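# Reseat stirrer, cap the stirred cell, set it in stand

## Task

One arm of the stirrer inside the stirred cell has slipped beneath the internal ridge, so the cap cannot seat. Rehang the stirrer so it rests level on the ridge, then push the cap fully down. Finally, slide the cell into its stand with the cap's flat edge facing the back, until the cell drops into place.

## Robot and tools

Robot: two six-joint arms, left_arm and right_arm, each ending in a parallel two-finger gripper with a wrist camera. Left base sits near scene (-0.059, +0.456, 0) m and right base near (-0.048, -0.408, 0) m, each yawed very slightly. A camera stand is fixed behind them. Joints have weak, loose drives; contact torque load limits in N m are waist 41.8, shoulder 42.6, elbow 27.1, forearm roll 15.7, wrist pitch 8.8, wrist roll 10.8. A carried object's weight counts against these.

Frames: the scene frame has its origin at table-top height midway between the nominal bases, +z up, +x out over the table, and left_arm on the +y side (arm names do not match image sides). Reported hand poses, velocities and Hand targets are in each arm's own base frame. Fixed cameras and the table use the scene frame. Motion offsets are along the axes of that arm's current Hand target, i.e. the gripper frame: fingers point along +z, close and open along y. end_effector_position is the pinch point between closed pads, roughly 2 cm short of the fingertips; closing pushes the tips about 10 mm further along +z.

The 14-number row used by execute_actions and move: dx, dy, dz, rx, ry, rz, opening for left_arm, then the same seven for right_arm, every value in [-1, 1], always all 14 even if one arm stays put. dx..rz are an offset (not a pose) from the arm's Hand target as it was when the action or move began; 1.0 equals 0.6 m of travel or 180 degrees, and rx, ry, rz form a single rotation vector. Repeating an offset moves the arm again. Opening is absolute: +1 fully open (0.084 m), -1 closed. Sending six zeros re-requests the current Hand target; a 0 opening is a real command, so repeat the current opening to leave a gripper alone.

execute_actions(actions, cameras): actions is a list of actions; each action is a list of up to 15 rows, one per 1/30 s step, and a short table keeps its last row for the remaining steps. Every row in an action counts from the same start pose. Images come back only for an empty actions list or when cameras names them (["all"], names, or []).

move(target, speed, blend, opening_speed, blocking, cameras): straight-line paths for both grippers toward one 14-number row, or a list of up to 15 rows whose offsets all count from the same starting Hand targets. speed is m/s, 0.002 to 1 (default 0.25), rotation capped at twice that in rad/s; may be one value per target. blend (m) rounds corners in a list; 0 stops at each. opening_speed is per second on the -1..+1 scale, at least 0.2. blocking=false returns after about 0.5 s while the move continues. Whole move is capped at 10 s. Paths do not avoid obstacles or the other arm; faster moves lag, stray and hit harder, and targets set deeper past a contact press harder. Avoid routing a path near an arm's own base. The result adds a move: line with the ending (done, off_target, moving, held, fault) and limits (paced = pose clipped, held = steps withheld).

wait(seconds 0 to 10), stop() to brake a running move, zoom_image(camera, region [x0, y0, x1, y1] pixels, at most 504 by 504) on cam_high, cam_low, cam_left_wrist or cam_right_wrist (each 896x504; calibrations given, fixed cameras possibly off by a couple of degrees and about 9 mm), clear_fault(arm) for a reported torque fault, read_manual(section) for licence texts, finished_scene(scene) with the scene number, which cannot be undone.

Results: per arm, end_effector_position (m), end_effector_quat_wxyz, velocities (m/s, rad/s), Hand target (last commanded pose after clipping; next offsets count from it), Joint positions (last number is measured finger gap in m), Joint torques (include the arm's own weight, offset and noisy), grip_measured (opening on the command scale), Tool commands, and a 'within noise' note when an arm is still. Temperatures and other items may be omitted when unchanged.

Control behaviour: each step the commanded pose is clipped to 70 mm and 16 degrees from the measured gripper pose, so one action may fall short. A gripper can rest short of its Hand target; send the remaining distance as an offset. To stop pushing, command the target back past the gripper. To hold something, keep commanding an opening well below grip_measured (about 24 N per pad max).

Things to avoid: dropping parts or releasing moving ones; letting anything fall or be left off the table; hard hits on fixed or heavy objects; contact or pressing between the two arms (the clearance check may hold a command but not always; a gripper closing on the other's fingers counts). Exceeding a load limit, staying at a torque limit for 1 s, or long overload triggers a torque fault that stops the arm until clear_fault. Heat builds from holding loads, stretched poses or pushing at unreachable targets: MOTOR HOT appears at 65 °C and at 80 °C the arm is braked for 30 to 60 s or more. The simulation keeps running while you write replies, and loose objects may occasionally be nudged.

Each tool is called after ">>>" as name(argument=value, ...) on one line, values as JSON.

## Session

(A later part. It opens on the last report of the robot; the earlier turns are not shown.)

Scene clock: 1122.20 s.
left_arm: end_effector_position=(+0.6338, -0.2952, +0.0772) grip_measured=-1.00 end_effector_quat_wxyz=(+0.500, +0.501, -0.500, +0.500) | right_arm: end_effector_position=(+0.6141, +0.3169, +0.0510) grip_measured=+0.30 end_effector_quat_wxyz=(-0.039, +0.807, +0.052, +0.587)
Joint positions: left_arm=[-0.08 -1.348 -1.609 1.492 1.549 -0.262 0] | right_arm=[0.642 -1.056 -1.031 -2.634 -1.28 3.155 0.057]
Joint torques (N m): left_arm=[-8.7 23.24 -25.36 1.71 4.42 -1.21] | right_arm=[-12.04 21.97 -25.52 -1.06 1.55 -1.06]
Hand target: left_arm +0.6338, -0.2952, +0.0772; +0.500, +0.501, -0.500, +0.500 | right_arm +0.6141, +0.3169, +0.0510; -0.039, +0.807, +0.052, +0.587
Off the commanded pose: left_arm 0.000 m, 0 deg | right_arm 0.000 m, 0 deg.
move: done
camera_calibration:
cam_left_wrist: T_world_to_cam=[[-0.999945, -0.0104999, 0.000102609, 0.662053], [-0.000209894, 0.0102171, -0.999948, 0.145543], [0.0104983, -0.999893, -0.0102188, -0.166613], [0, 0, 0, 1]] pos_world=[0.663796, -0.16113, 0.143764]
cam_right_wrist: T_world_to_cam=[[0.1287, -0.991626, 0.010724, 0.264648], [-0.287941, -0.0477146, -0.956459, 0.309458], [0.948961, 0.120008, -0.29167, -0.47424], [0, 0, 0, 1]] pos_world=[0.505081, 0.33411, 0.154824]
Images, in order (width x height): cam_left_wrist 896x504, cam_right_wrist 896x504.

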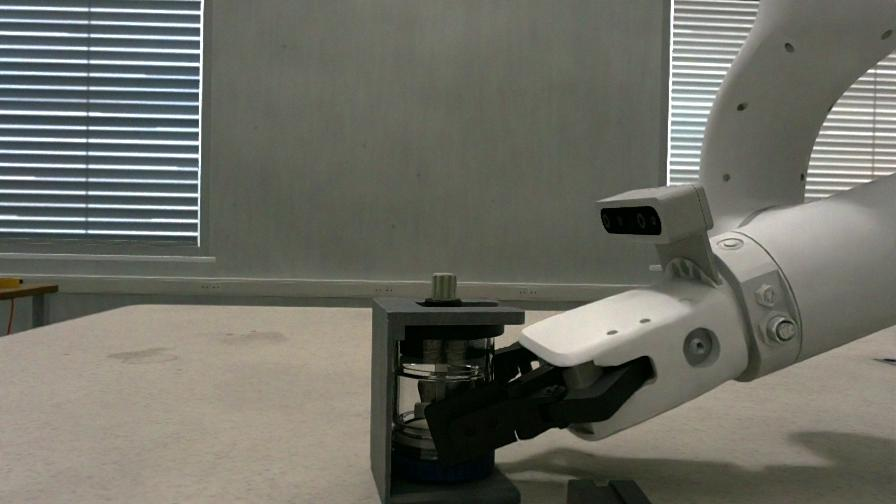

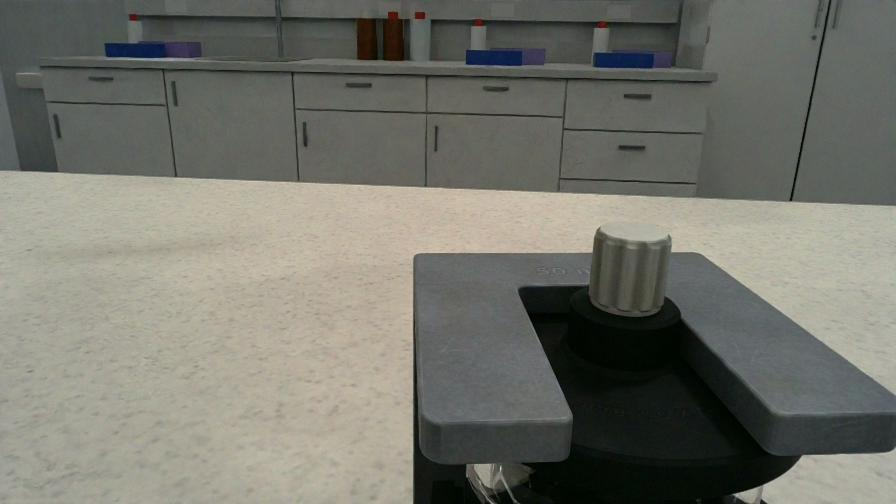

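Nearly at back. Advance 5 mm more, then lower 4 mm.

>>> move(target=[[0,0,0,0,0,0,-1,0.0026,0,0.0079,0,0,0,0]], speed=0.02, cameras=["cam_right_wrist"])

>>> move(target=[[0,0,0,0,0,0,-1,-0.0063,0,0.0021,0,0,0,0]], speed=0.015, cameras=["cam_right_wrist","cam_left_wrist"])

>>> zoom_image(camera="cam_left_wrist", region=[350, 280, 560, 504])

Scene clock: 1128.93 s.
left_arm: end_effector_position=(+0.6338, -0.2952, +0.0772) grip_measured=-1.00 end_effector_quat_wxyz=(+0.500, +0.501, -0.500, +0.500) | right_arm: end_effector_position=(+0.6190, +0.3176, +0.0511) grip_measured=+0.30 end_effector_quat_wxyz=(-0.039, +0.807, +0.052, +0.587)
Joint positions: left_arm=[-0.08 -1.348 -1.609 1.492 1.549 -0.262 0] | right_arm=[0.637 -1.06 -1.043 -2.638 -1.272 3.151 0.057]
Joint torques (N m): left_arm=[-7.75 24.45 -25.43 1.69 4.32 -1.2] | right_arm=[-9.72 23.33 -27.03 -1.82 1.4 -1.05]
Hand target: left_arm +0.6338, -0.2952, +0.0772; +0.500, +0.501, -0.500, +0.500 | right_arm +0.6191, +0.3176, +0.0511; -0.039, +0.807, +0.052, +0.587
Off the commanded pose: left_arm 0.000 m, 0 deg | right_arm 0.000 m, 0 deg.
move: done
camera_calibration:
cam_right_wrist: T_world_to_cam=[[0.128686, -0.991627, 0.0107274, 0.264607], [-0.287822, -0.0476988, -0.956495, 0.310866], [0.948999, 0.12, -0.291551, -0.479092], [0, 0, 0, 1]] pos_world=[0.510081, 0.33471, 0.154824]
Images, in order (width x height): cam_right_wrist 896x504.

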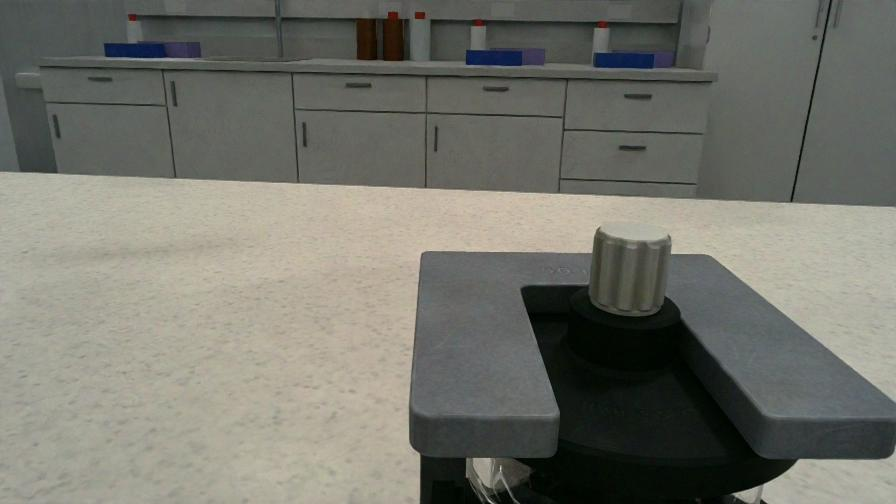

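Scene clock: 1129.63 s.
left_arm: end_effector_position=(+0.6338, -0.2952, +0.0772) grip_measured=-1.00 end_effector_quat_wxyz=(+0.500, +0.501, -0.500, +0.500) | right_arm: end_effector_position=(+0.6191, +0.3176, +0.0471) grip_measured=+0.30 end_effector_quat_wxyz=(-0.039, +0.807, +0.052, +0.587)
Joint positions: left_arm=[-0.08 -1.348 -1.609 1.492 1.549 -0.262 0] | right_arm=[0.637 -1.07 -1.049 -2.638 -1.276 3.153 0.057]
Joint torques (N m): left_arm=[-8.2 24.23 -25.6 1.58 4.35 -1.14] | right_arm=[-10.71 21.93 -25.93 -1.72 -1.29 0.75]
Hand target: left_arm +0.6338, -0.2952, +0.0772; +0.500, +0.501, -0.500, +0.500 | right_arm +0.6191, +0.3176, +0.0471; -0.039, +0.807, +0.052, +0.587
Off the commanded pose: left_arm 0.000 m, 0 deg | right_arm 0.000 m, 0 deg.
move: done
camera_calibration:
cam_left_wrist: T_world_to_cam=[[-0.999945, -0.0104999, 0.000102609, 0.662053], [-0.000209894, 0.0102171, -0.999948, 0.145543], [0.0104983, -0.999893, -0.0102188, -0.166613], [0, 0, 0, 1]] pos_world=[0.663796, -0.16113, 0.143764]
cam_right_wrist: T_world_to_cam=[[0.128686, -0.991627, 0.0107274, 0.264748], [-0.287822, -0.0476988, -0.956495, 0.307141], [0.948999, 0.12, -0.291551, -0.480241], [0, 0, 0, 1]] pos_world=[0.510081, 0.33481, 0.150924]
Images, in order (width x height): cam_left_wrist 896x504, cam_right_wrist 896x504.

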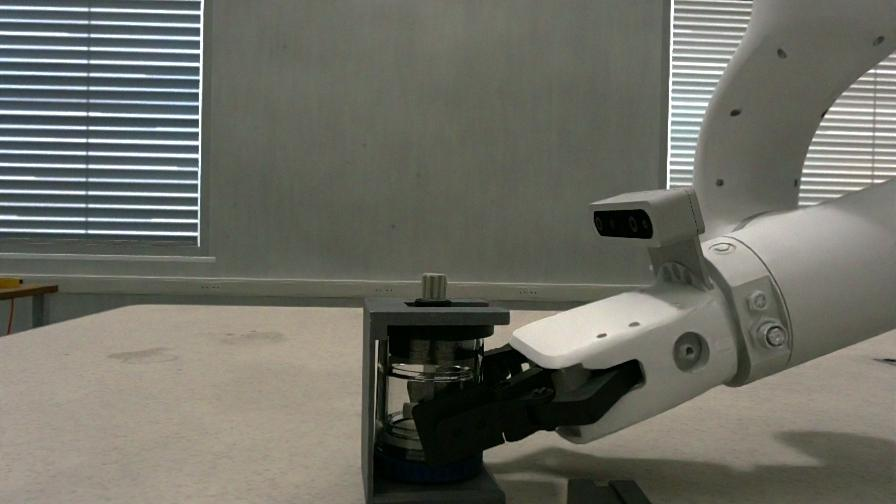

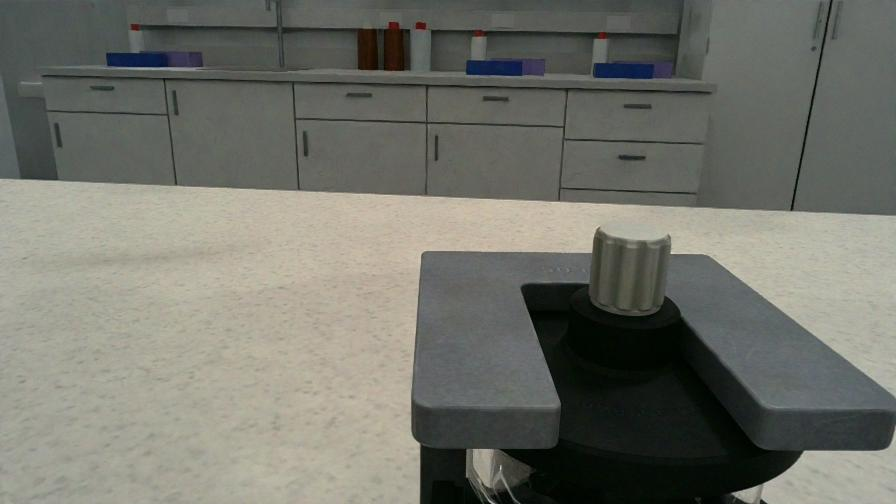

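Scaled by 2.250.

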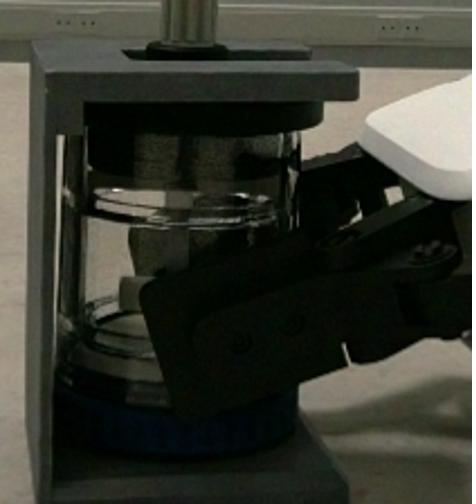

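>>> move(target=[[0,0,0,0,0,0,-1,0.003,0,-0.001,0,0,0,0.0]], speed=0.02)

>>> move(target=[[0,0,0,0,0,0,-1,0,0,0,0,0,0,0.45]], speed=0.02, opening_speed=0.3, cameras=["cam_right_wrist","cam_left_wrist"])

>>> zoom_image(camera="cam_left_wrist", region=[350, 280, 560, 504])

Scene clock: 1143.63 s.
left_arm: end_effector_position=(+0.6338, -0.2952, +0.0772) grip_measured=-1.00 end_effector_quat_wxyz=(+0.500, +0.501, -0.500, +0.500) | right_arm: end_effector_position=(+0.6191, +0.3176, +0.0490) grip_measured=+0.30 end_effector_quat_wxyz=(-0.039, +0.807, +0.052, +0.587)
Joint positions: left_arm=[-0.08 -1.348 -1.609 1.492 1.549 -0.262 0] | right_arm=[0.637 -1.065 -1.046 -2.638 -1.274 3.152 0.057]
Joint torques (N m): left_arm=[-8.55 23.42 -26.02 1.85 4.29 -1.23] | right_arm=[-8.29 72.53 3.13 1.36 1.55 -0.72]
Hand target: left_arm +0.6338, -0.2952, +0.0772; +0.500, +0.501, -0.500, +0.500 | right_arm +0.6191, +0.3176, +0.0490; -0.039, +0.807, +0.052, +0.587
Off the commanded pose: left_arm 0.000 m, 0 deg | right_arm 0.000 m, 0 deg.
move: done

Scene clock: 1145.33 s.
left_arm: end_effector_position=(+0.6338, -0.2952, +0.0772) grip_measured=-1.00 end_effector_quat_wxyz=(+0.500, +0.501, -0.500, +0.500) | right_arm: end_effector_position=(+0.6191, +0.3176, +0.0490) grip_measured=+0.44 end_effector_quat_wxyz=(-0.039, +0.807, +0.052, +0.587)
Joint positions: left_arm=[-0.08 -1.348 -1.609 1.492 1.549 -0.262 0] | right_arm=[0.637 -1.065 -1.046 -2.638 -1.274 3.152 0.063]
Joint torques (N m): left_arm=[-7.83 24.68 -25.86 1.9 4.37 -1.19] | right_arm=[-5.04 63.67 2.02 1.24 1.45 -0.67]
Hand target: left_arm +0.6338, -0.2952, +0.0772; +0.500, +0.501, -0.500, +0.500 | right_arm +0.6191, +0.3176, +0.0490; -0.039, +0.807, +0.052, +0.587
Off the commanded pose: left_arm 0.000 m, 0 deg | right_arm 0.000 m, 0 deg.
move: done
camera_calibration:
cam_left_wrist: T_world_to_cam=[[-0.999945, -0.0104999, 0.000102609, 0.662053], [-0.000209894, 0.0102171, -0.999948, 0.145543], [0.0104983, -0.999893, -0.0102188, -0.166613], [0, 0, 0, 1]] pos_world=[0.663796, -0.16113, 0.143764]
cam_right_wrist: T_world_to_cam=[[0.128592, -0.991639, 0.0107569, 0.264676], [-0.287827, -0.0477001, -0.956494, 0.308956], [0.94901, 0.119902, -0.291554, -0.479647], [0, 0, 0, 1]] pos_world=[0.51008, 0.334711, 0.152824]
Images, in order (width x height): cam_left_wrist 896x504, cam_right_wrist 896x504.

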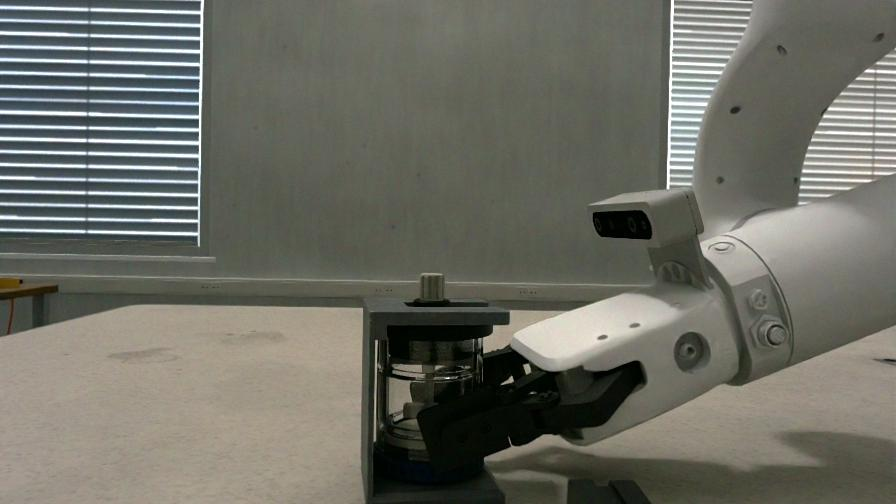

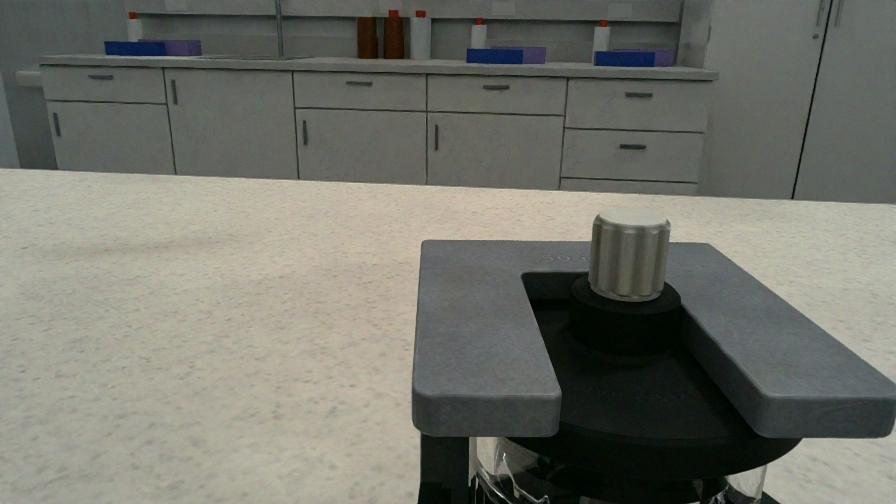

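Scaled by 2.250.

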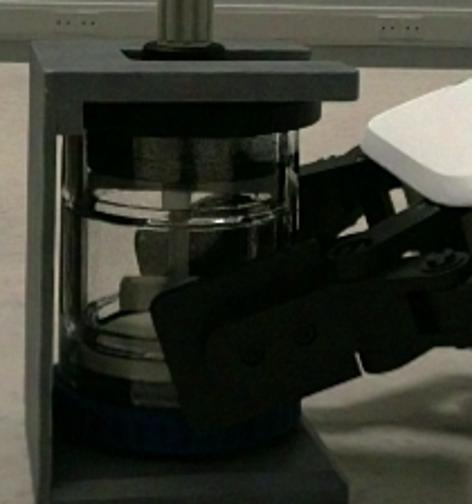

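>>> move(target=[[0,0,0,0,0,0,-1,0,0,0,0,0,0,0]], speed=0.02, opening_speed=0.5)

>>> move(target=[[0,0,0,0,0,0,-1,-0.0021,0,-0.0063,0,0,0,0]], speed=0.015, cameras=["cam_right_wrist","cam_left_wrist"])

>>> zoom_image(camera="cam_left_wrist", region=[350, 280, 560, 504])

Scene clock: 1159.97 s.
left_arm: end_effector_position=(+0.6338, -0.2952, +0.0772) grip_measured=-1.00 end_effector_quat_wxyz=(+0.500, +0.501, -0.500, +0.500) | right_arm: end_effector_position=(+0.6191, +0.3176, +0.0490) grip_measured=+0.31 end_effector_quat_wxyz=(-0.039, +0.807, +0.052, +0.587)
Joint positions: left_arm=[-0.08 -1.348 -1.609 1.492 1.549 -0.262 0] | right_arm=[0.637 -1.065 -1.046 -2.638 -1.274 3.152 0.057]
Joint torques (N m): left_arm=[-7.81 24.52 -25.44 1.78 4.35 -1.13] | right_arm=[5.45 24.16 -7.37 1.37 1.39 -0.63]
Hand target: left_arm +0.6338, -0.2952, +0.0772; +0.500, +0.501, -0.500, +0.500 | right_arm +0.6191, +0.3176, +0.0490; -0.039, +0.807, +0.052, +0.587
Off the commanded pose: left_arm 0.000 m, 0 deg | right_arm 0.000 m, 0 deg.
move: done

Scene clock: 1160.67 s.
left_arm: end_effector_position=(+0.6338, -0.2952, +0.0772) grip_measured=-1.00 end_effector_quat_wxyz=(+0.500, +0.501, -0.500, +0.500) | right_arm: end_effector_position=(+0.6152, +0.3171, +0.0489) grip_measured=+0.31 end_effector_quat_wxyz=(-0.039, +0.807, +0.052, +0.587)
Joint positions: left_arm=[-0.08 -1.348 -1.609 1.492 1.549 -0.262 0] | right_arm=[0.641 -1.062 -1.037 -2.635 -1.28 3.155 0.057]
Joint torques (N m): left_arm=[-7.38 23.86 -25.88 1.92 4.4 -1.2] | right_arm=[10.01 69.41 4.6 1.42 -1.35 0.78]
Hand target: left_arm +0.6338, -0.2952, +0.0772; +0.500, +0.501, -0.500, +0.500 | right_arm +0.6151, +0.3171, +0.0489; -0.039, +0.807, +0.052, +0.587
Off the commanded pose: left_arm 0.000 m, 0 deg | right_arm 0.000 m, 0 deg.
move: done
camera_calibration:
cam_left_wrist: T_world_to_cam=[[-0.999945, -0.0104999, 0.000102609, 0.662053], [-0.000209894, 0.0102171, -0.999948, 0.145543], [0.0104983, -0.999893, -0.0102188, -0.166613], [0, 0, 0, 1]] pos_world=[0.663796, -0.16113, 0.143764]
cam_right_wrist: T_world_to_cam=[[0.128686, -0.991627, 0.0107274, 0.264635], [-0.287822, -0.0476988, -0.956495, 0.307711], [0.948999, 0.12, -0.291551, -0.475943], [0, 0, 0, 1]] pos_world=[0.506181, 0.33421, 0.152724]
Images, in order (width x height): cam_left_wrist 896x504, cam_right_wrist 896x504.

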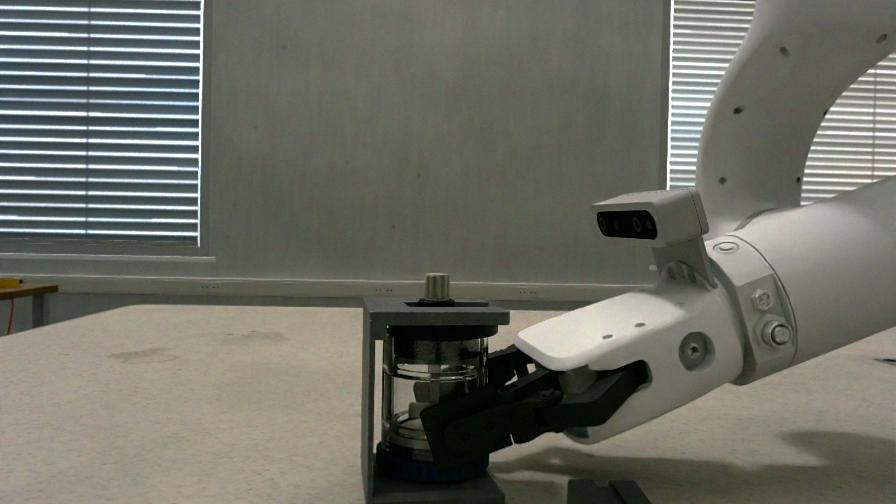

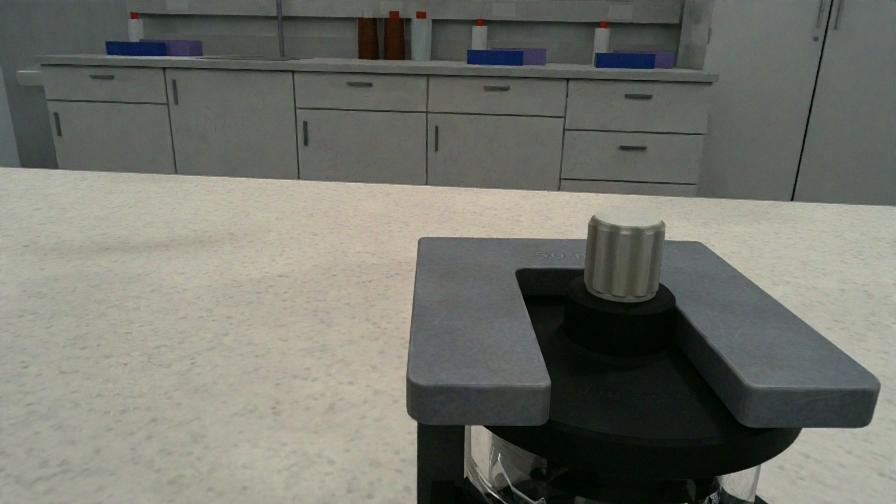

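Scaled by 2.250.

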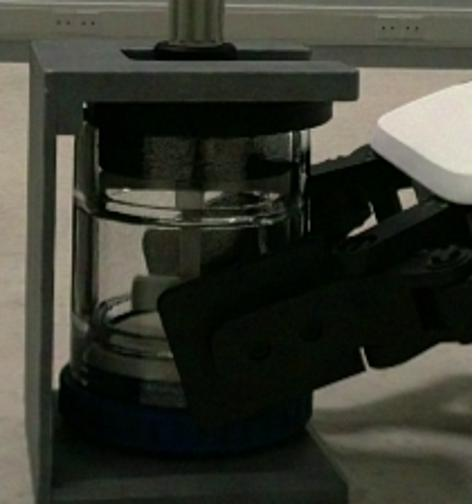

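>>> move(target=[[0,0,0,0,0,0,-1,0,-0.0045,0,0,0,0,0]], speed=0.015, cameras=["cam_right_wrist","cam_left_wrist"])

>>> zoom_image(camera="cam_left_wrist", region=[350, 280, 560, 504])

>>> zoom_image(camera="cam_right_wrist", region=[400, 190, 896, 504])

Scene clock: 1167.87 s.
left_arm: end_effector_position=(+0.6338, -0.2952, +0.0772) grip_measured=-1.00 end_effector_quat_wxyz=(+0.500, +0.501, -0.500, +0.500) | right_arm: end_effector_position=(+0.6148, +0.3198, +0.0490) grip_measured=+0.31 end_effector_quat_wxyz=(-0.039, +0.807, +0.052, +0.587)
Joint positions: left_arm=[-0.08 -1.348 -1.609 1.492 1.549 -0.262 0] | right_arm=[0.646 -1.063 -1.04 -2.63 -1.278 3.154 0.057]
Joint torques (N m): left_arm=[-8.06 24.14 -26.16 1.79 4.29 -1.19] | right_arm=[8.69 22.52 -23.83 1.45 1.38 -0.64]
Hand target: left_arm +0.6338, -0.2952, +0.0772; +0.500, +0.501, -0.500, +0.500 | right_arm +0.6148, +0.3198, +0.0489; -0.039, +0.807, +0.052, +0.587
Off the commanded pose: left_arm 0.000 m, 0 deg | right_arm 0.000 m, 0 deg.
move: done
camera_calibration:
cam_left_wrist: T_world_to_cam=[[-0.999945, -0.0104999, 0.000102609, 0.662053], [-0.000209894, 0.0102171, -0.999948, 0.145543], [0.0104983, -0.999893, -0.0102188, -0.166613], [0, 0, 0, 1]] pos_world=[0.663796, -0.16113, 0.143764]
cam_right_wrist: T_world_to_cam=[[0.128686, -0.991627, 0.0107274, 0.267364], [-0.287822, -0.0476988, -0.956495, 0.307725], [0.948999, 0.12, -0.291551, -0.475888], [0, 0, 0, 1]] pos_world=[0.505781, 0.33691, 0.152724]
Images, in order (width x height): cam_left_wrist 896x504, cam_right_wrist 896x504.

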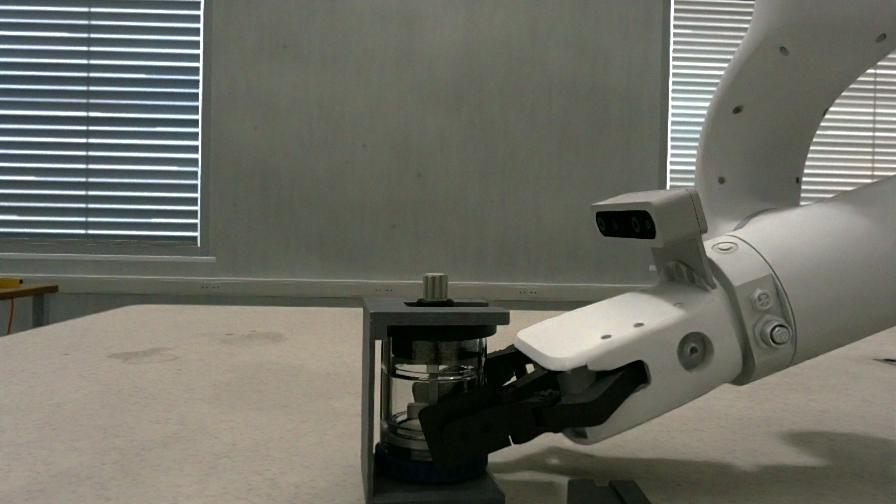

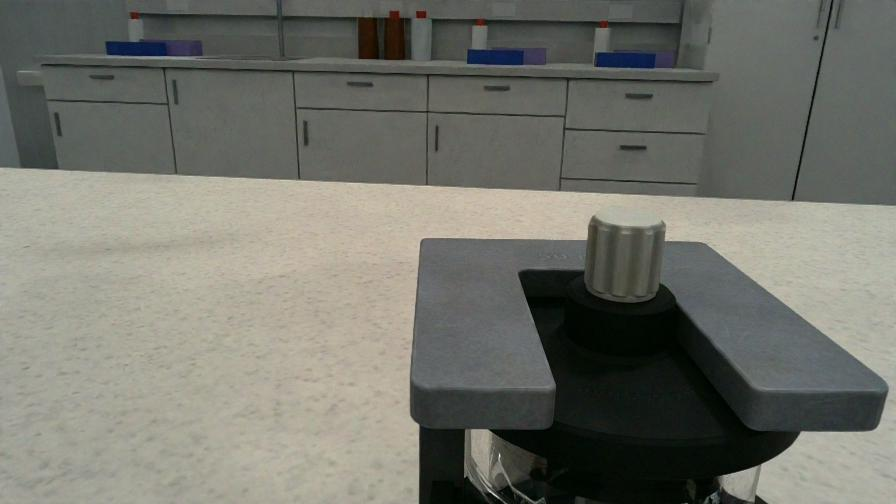

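Scaled by 2.250.

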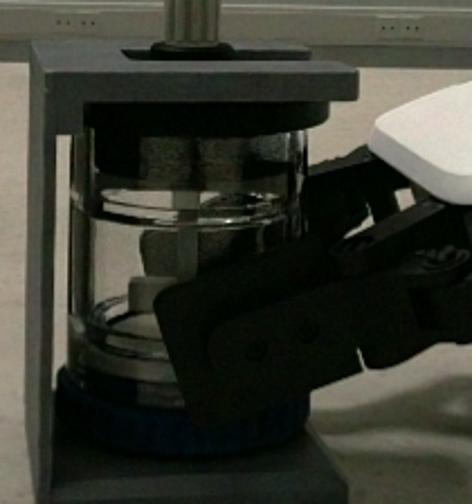

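Scaled by 1.016.

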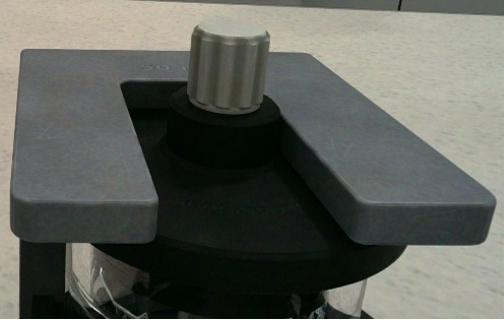

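>>> move(target=[[0,0,0,0,0,0,-1,0,-0.0038,0,0,0,0,0]], speed=0.015)

>>> move(target=[[0,0,0,0,0,0,-1,-0.0063,0,0.0021,0,0,0,0]], speed=0.015, cameras=["cam_right_wrist","cam_left_wrist"])

>>> zoom_image(camera="cam_left_wrist", region=[350, 280, 560, 504])

Scene clock: 1173.43 s.
left_arm: end_effector_position=(+0.6338, -0.2952, +0.0772) grip_measured=-1.00 end_effector_quat_wxyz=(+0.500, +0.501, -0.500, +0.500) | right_arm: end_effector_position=(+0.6145, +0.3220, +0.0489) grip_measured=+0.31 end_effector_quat_wxyz=(-0.039, +0.807, +0.052, +0.587)
Joint positions: left_arm=[-0.08 -1.348 -1.609 1.492 1.549 -0.262 0] | right_arm=[0.65 -1.064 -1.043 -2.625 -1.276 3.153 0.057]
Joint torques (N m): left_arm=[-8.21 24.1 -26.01 1.87 4.34 -1.14] | right_arm=[9.45 23.43 -25.27 1.28 1.48 -0.72]
Hand target: left_arm +0.6338, -0.2952, +0.0772; +0.500, +0.501, -0.500, +0.500 | right_arm +0.6145, +0.3220, +0.0489; -0.039, +0.807, +0.052, +0.587
Off the commanded pose: left_arm 0.000 m, 0 deg | right_arm 0.000 m, 0 deg.
move: done

Scene clock: 1174.13 s.
left_arm: end_effector_position=(+0.6338, -0.2952, +0.0772) grip_measured=-1.00 end_effector_quat_wxyz=(+0.500, +0.501, -0.500, +0.500) | right_arm: end_effector_position=(+0.6145, +0.3220, +0.0450) grip_measured=+0.31 end_effector_quat_wxyz=(-0.039, +0.807, +0.052, +0.587)
Joint positions: left_arm=[-0.08 -1.348 -1.609 1.492 1.549 -0.262 0] | right_arm=[0.65 -1.074 -1.049 -2.626 -1.28 3.155 0.057]
Joint torques (N m): left_arm=[-9.03 25.56 -25.82 2.04 4.34 -1.15] | right_arm=[7.05 21.61 -23.63 -0.63 -1.32 0.63]
Hand target: left_arm +0.6338, -0.2952, +0.0772; +0.500, +0.501, -0.500, +0.500 | right_arm +0.6145, +0.3220, +0.0450; -0.039, +0.807, +0.052, +0.587
Off the commanded pose: left_arm 0.000 m, 0 deg | right_arm 0.000 m, 0 deg.
move: done
camera_calibration:
cam_left_wrist: T_world_to_cam=[[-0.999945, -0.0104999, 0.000102609, 0.662053], [-0.000209894, 0.0102171, -0.999948, 0.145543], [0.0104983, -0.999893, -0.0102188, -0.166613], [0, 0, 0, 1]] pos_world=[0.663796, -0.16113, 0.143764]
cam_right_wrist: T_world_to_cam=[[0.128686, -0.991627, 0.0107274, 0.269727], [-0.287822, -0.0476988, -0.956495, 0.303922], [0.948999, 0.12, -0.291551, -0.477045], [0, 0, 0, 1]] pos_world=[0.505481, 0.33921, 0.148724]
Images, in order (width x height): cam_left_wrist 896x504, cam_right_wrist 896x504.

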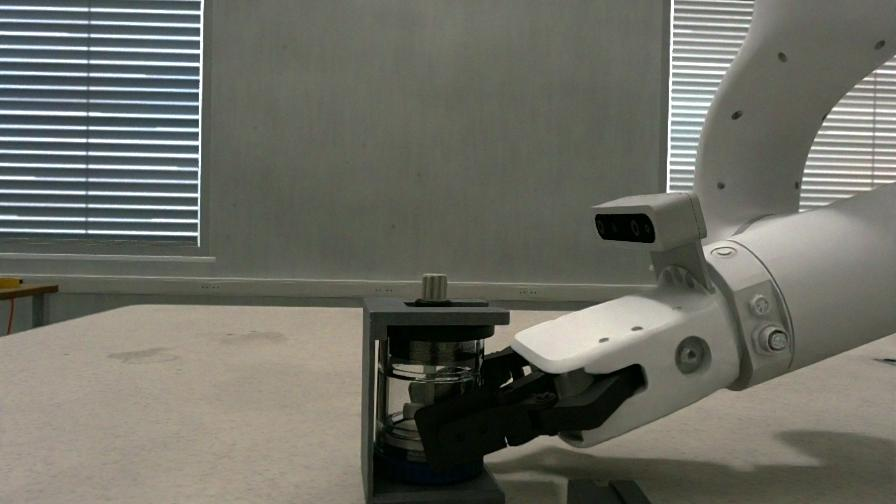

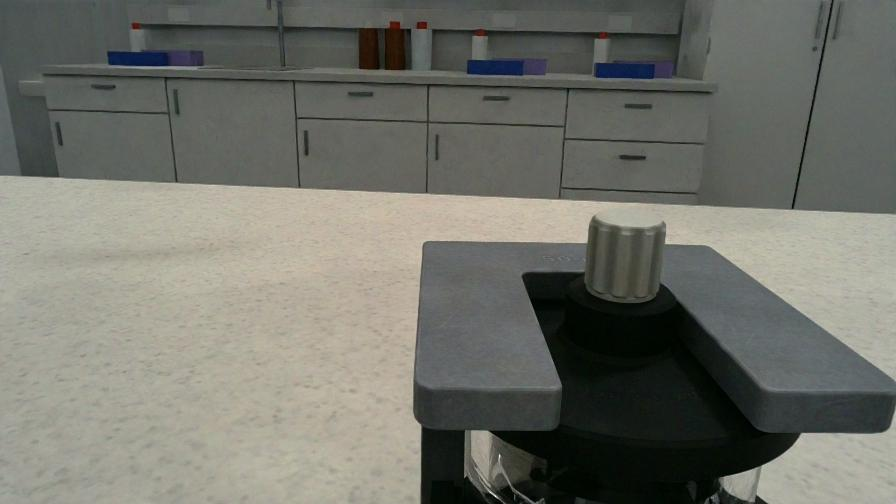

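Scaled by 2.250.

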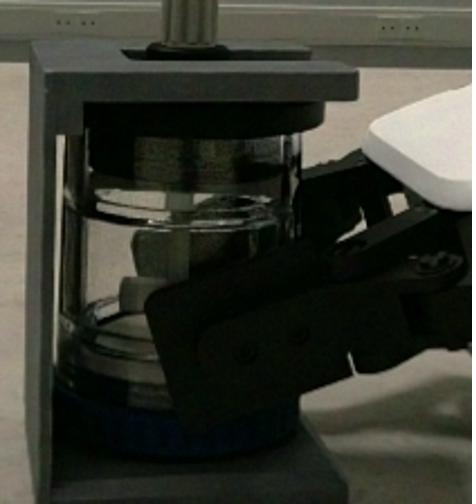

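>>> move(target=[[0,0,0,0,0,0,-1,0.004,0,-0.0013,0,0,0,0.38]], speed=0.02, opening_speed=0.5)

>>> move(target=[[0,0,0,0,0,0,-1,0,-0.007,0,0,0,0,0.38]], speed=0.015, cameras=["cam_right_wrist","cam_left_wrist"])

>>> zoom_image(camera="cam_left_wrist", region=[350, 280, 560, 504])

Scene clock: 1192.77 s.
left_arm: end_effector_position=(+0.6338, -0.2952, +0.0772) grip_measured=-1.00 end_effector_quat_wxyz=(+0.500, +0.501, -0.500, +0.500) | right_arm: end_effector_position=(+0.6145, +0.3220, +0.0475) grip_measured=+0.37 end_effector_quat_wxyz=(-0.039, +0.807, +0.052, +0.587)
Joint positions: left_arm=[-0.08 -1.348 -1.609 1.492 1.549 -0.262 0] | right_arm=[0.65 -1.068 -1.046 -2.626 -1.277 3.154 0.06]
Joint torques (N m): left_arm=[-7.98 24.85 -25.54 1.89 4.35 -1.27] | right_arm=[-7.99 71.52 3.33 0.92 1.37 -0.71]
Hand target: left_arm +0.6338, -0.2952, +0.0772; +0.500, +0.501, -0.500, +0.500 | right_arm +0.6145, +0.3220, +0.0475; -0.039, +0.807, +0.052, +0.587
Off the commanded pose: left_arm 0.000 m, 0 deg | right_arm 0.000 m, 0 deg.
move: done

Scene clock: 1193.47 s.
left_arm: end_effector_position=(+0.6338, -0.2952, +0.0772) grip_measured=-1.00 end_effector_quat_wxyz=(+0.500, +0.501, -0.500, +0.500) | right_arm: end_effector_position=(+0.6140, +0.3261, +0.0475) grip_measured=+0.37 end_effector_quat_wxyz=(-0.039, +0.807, +0.052, +0.587)
Joint positions: left_arm=[-0.08 -1.348 -1.609 1.492 1.549 -0.262 0] | right_arm=[0.657 -1.07 -1.051 -2.618 -1.274 3.152 0.06]
Joint torques (N m): left_arm=[-8.08 24.59 -26.07 1.68 4.33 -1.13] | right_arm=[11 24.92 -27.82 2.6 0.85 -0.71]
Hand target: left_arm +0.6338, -0.2952, +0.0772; +0.500, +0.501, -0.500, +0.500 | right_arm +0.6140, +0.3262, +0.0475; -0.039, +0.807, +0.052, +0.587
Off the commanded pose: left_arm 0.000 m, 0 deg | right_arm 0.000 m, 0 deg.
move: done
camera_calibration:
cam_left_wrist: T_world_to_cam=[[-0.999945, -0.0104999, 0.000102609, 0.662053], [-0.000209894, 0.0102171, -0.999948, 0.145543], [0.0104983, -0.999893, -0.0102188, -0.166613], [0, 0, 0, 1]] pos_world=[0.663796, -0.16113, 0.143764]
cam_right_wrist: T_world_to_cam=[[0.128602, -0.991638, 0.0107405, 0.273874], [-0.287947, -0.0477023, -0.956458, 0.306424], [0.948972, 0.11991, -0.291674, -0.47627], [0, 0, 0, 1]] pos_world=[0.50498, 0.343311, 0.151224]
Images, in order (width x height): cam_left_wrist 896x504, cam_right_wrist 896x504.

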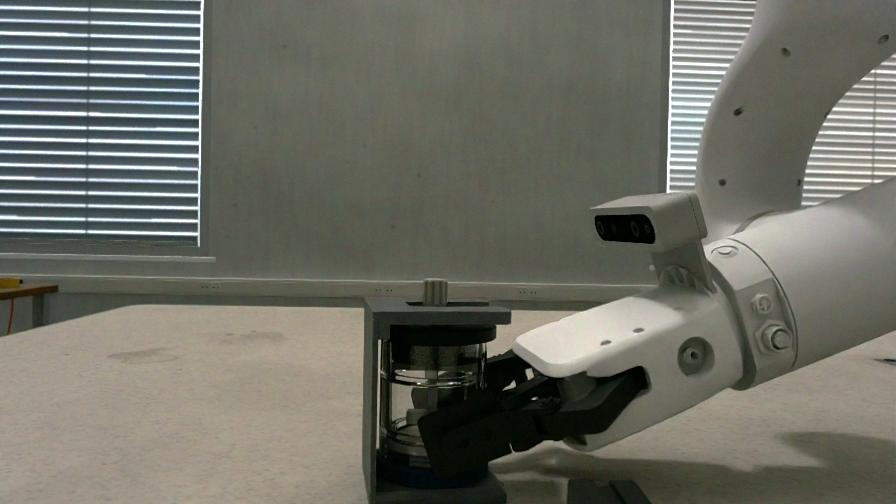

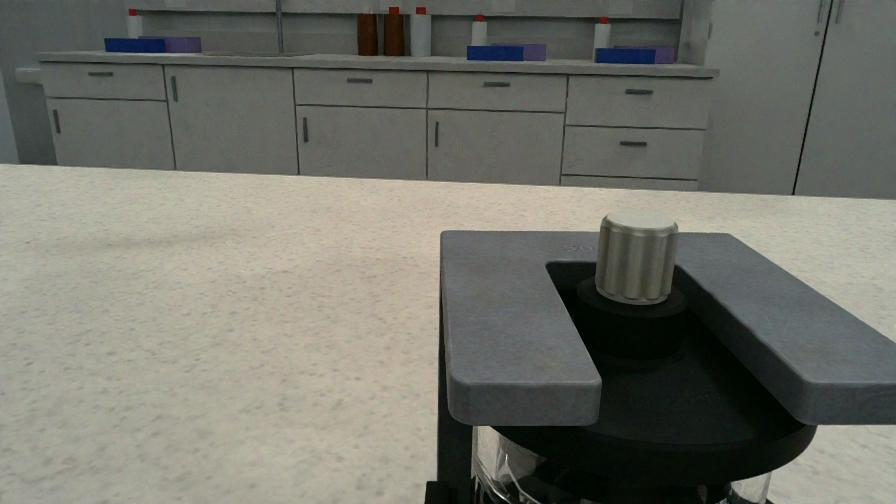

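Scaled by 2.250.

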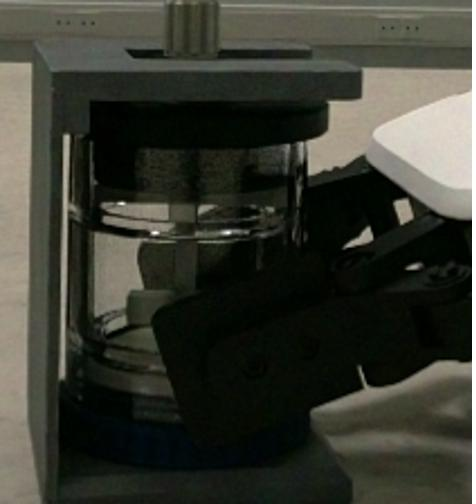

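>>> move(target=[[0,0,0,0,0,0,-1,0,0.003,0,0,0,0,0.38]], speed=0.02)

>>> move(target=[[0,0,0,0,0,0,-1,0,0,0,0,0,0,0.75]], speed=0.02, opening_speed=0.4)

>>> move(target=[[0,0,0,0,0,0,-1,-0.062,0,-0.19,0,0,0,0.75]], speed=0.05, cameras=["cam_right_wrist","cam_left_wrist"])

>>> zoom_image(camera="cam_left_wrist", region=[350, 260, 560, 504])

Scene clock: 1201.33 s.
left_arm: end_effector_position=(+0.6338, -0.2952, +0.0772) grip_measured=-1.00 end_effector_quat_wxyz=(+0.500, +0.501, -0.500, +0.500) | right_arm: end_effector_position=(+0.6142, +0.3244, +0.0474) grip_measured=+0.37 end_effector_quat_wxyz=(-0.039, +0.807, +0.052, +0.587)
Joint positions: left_arm=[-0.08 -1.348 -1.609 1.492 1.549 -0.262 0] | right_arm=[0.654 -1.069 -1.049 -2.621 -1.275 3.153 0.06]
Joint torques (N m): left_arm=[-8.28 24.6 -25.73 1.76 4.34 -1.17] | right_arm=[-8.97 76.91 2.39 -0.86 -2.74 0.67]
Hand target: left_arm +0.6338, -0.2952, +0.0772; +0.500, +0.501, -0.500, +0.500 | right_arm +0.6142, +0.3244, +0.0475; -0.039, +0.807, +0.052, +0.587
Off the commanded pose: left_arm 0.000 m, 0 deg | right_arm 0.000 m, 0 deg.
move: done

Scene clock: 1202.50 s.
left_arm: end_effector_position=(+0.6338, -0.2952, +0.0772) grip_measured=-1.00 end_effector_quat_wxyz=(+0.500, +0.501, -0.500, +0.500) | right_arm: end_effector_position=(+0.6142, +0.3244, +0.0475) grip_measured=+0.75 end_effector_quat_wxyz=(-0.039, +0.807, +0.052, +0.587)
Joint positions: left_arm=[-0.08 -1.348 -1.609 1.492 1.549 -0.262 0] | right_arm=[0.654 -1.069 -1.049 -2.621 -1.275 3.153 0.075]
Joint torques (N m): left_arm=[-7.93 24.2 -25.61 1.8 4.3 -1.28] | right_arm=[-8.35 79.19 0.15 -0.41 -2.89 0.66]
Hand target: left_arm +0.6338, -0.2952, +0.0772; +0.500, +0.501, -0.500, +0.500 | right_arm +0.6142, +0.3244, +0.0475; -0.039, +0.807, +0.052, +0.587
Off the commanded pose: left_arm 0.000 m, 0 deg | right_arm 0.000 m, 0 deg.
move: done

Scene clock: 1205.23 s.
left_arm: end_effector_position=(+0.6338, -0.2952, +0.0772) grip_measured=-1.00 end_effector_quat_wxyz=(+0.500, +0.501, -0.500, +0.500) | right_arm: end_effector_position=(+0.4953, +0.3088, +0.0472) grip_measured=+0.75 end_effector_quat_wxyz=(-0.039, +0.807, +0.052, +0.587)
Joint positions: left_arm=[-0.08 -1.348 -1.609 1.492 1.549 -0.262 0] | right_arm=[0.811 -1.012 -0.792 -2.492 -1.431 3.281 0.075]
Joint torques (N m): left_arm=[-8.61 24.21 -25.89 2.06 4.3 -1.15] | right_arm=[10.7 69.72 5.38 2.54 -3.31 1.49]
Hand target: left_arm +0.6338, -0.2952, +0.0772; +0.500, +0.501, -0.500, +0.500 | right_arm +0.4953, +0.3088, +0.0472; -0.039, +0.807, +0.052, +0.587
Off the commanded pose: left_arm 0.000 m, 0 deg | right_arm 0.000 m, 0 deg.
move: done
camera_calibration:
cam_left_wrist: T_world_to_cam=[[-0.999945, -0.0104999, 0.000102609, 0.662053], [-0.000209894, 0.0102171, -0.999948, 0.145543], [0.0104983, -0.999893, -0.0102188, -0.166613], [0, 0, 0, 1]] pos_world=[0.663796, -0.16113, 0.143764]
cam_right_wrist: T_world_to_cam=[[0.128686, -0.991627, 0.0107274, 0.271953], [-0.287822, -0.0476988, -0.956495, 0.271089], [0.948999, 0.12, -0.291551, -0.361699], [0, 0, 0, 1]] pos_world=[0.386281, 0.32601, 0.150924]
Images, in order (width x height): cam_left_wrist 896x504, cam_right_wrist 896x504.

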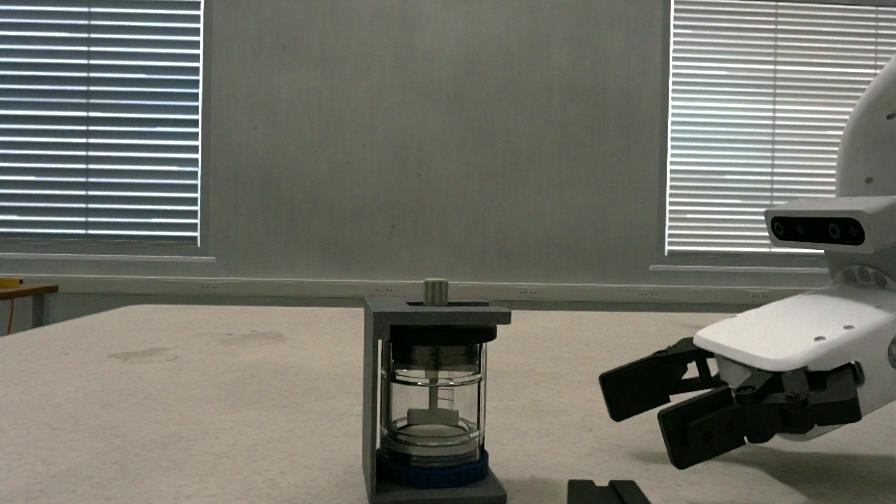

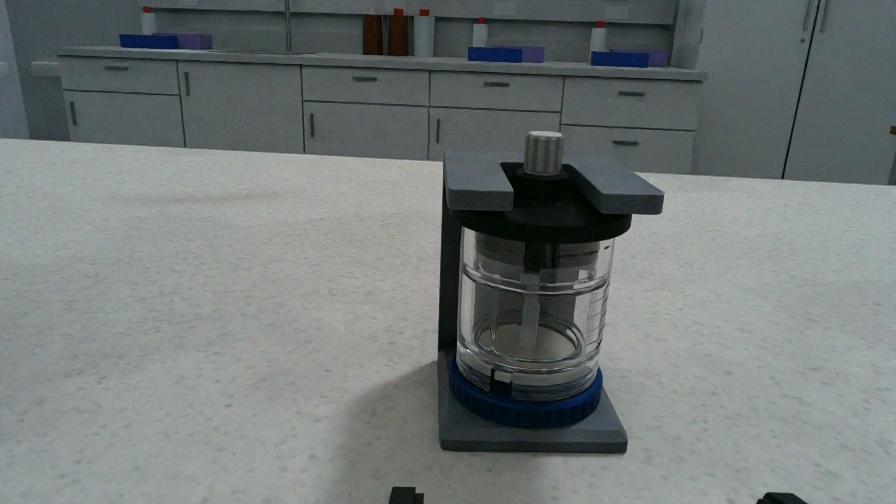

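Scaled by 2.066.

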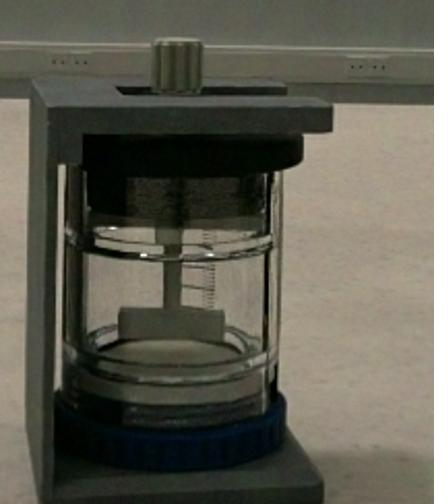

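>>> finished_scene(scene=2)

The scene is finished: the task was done.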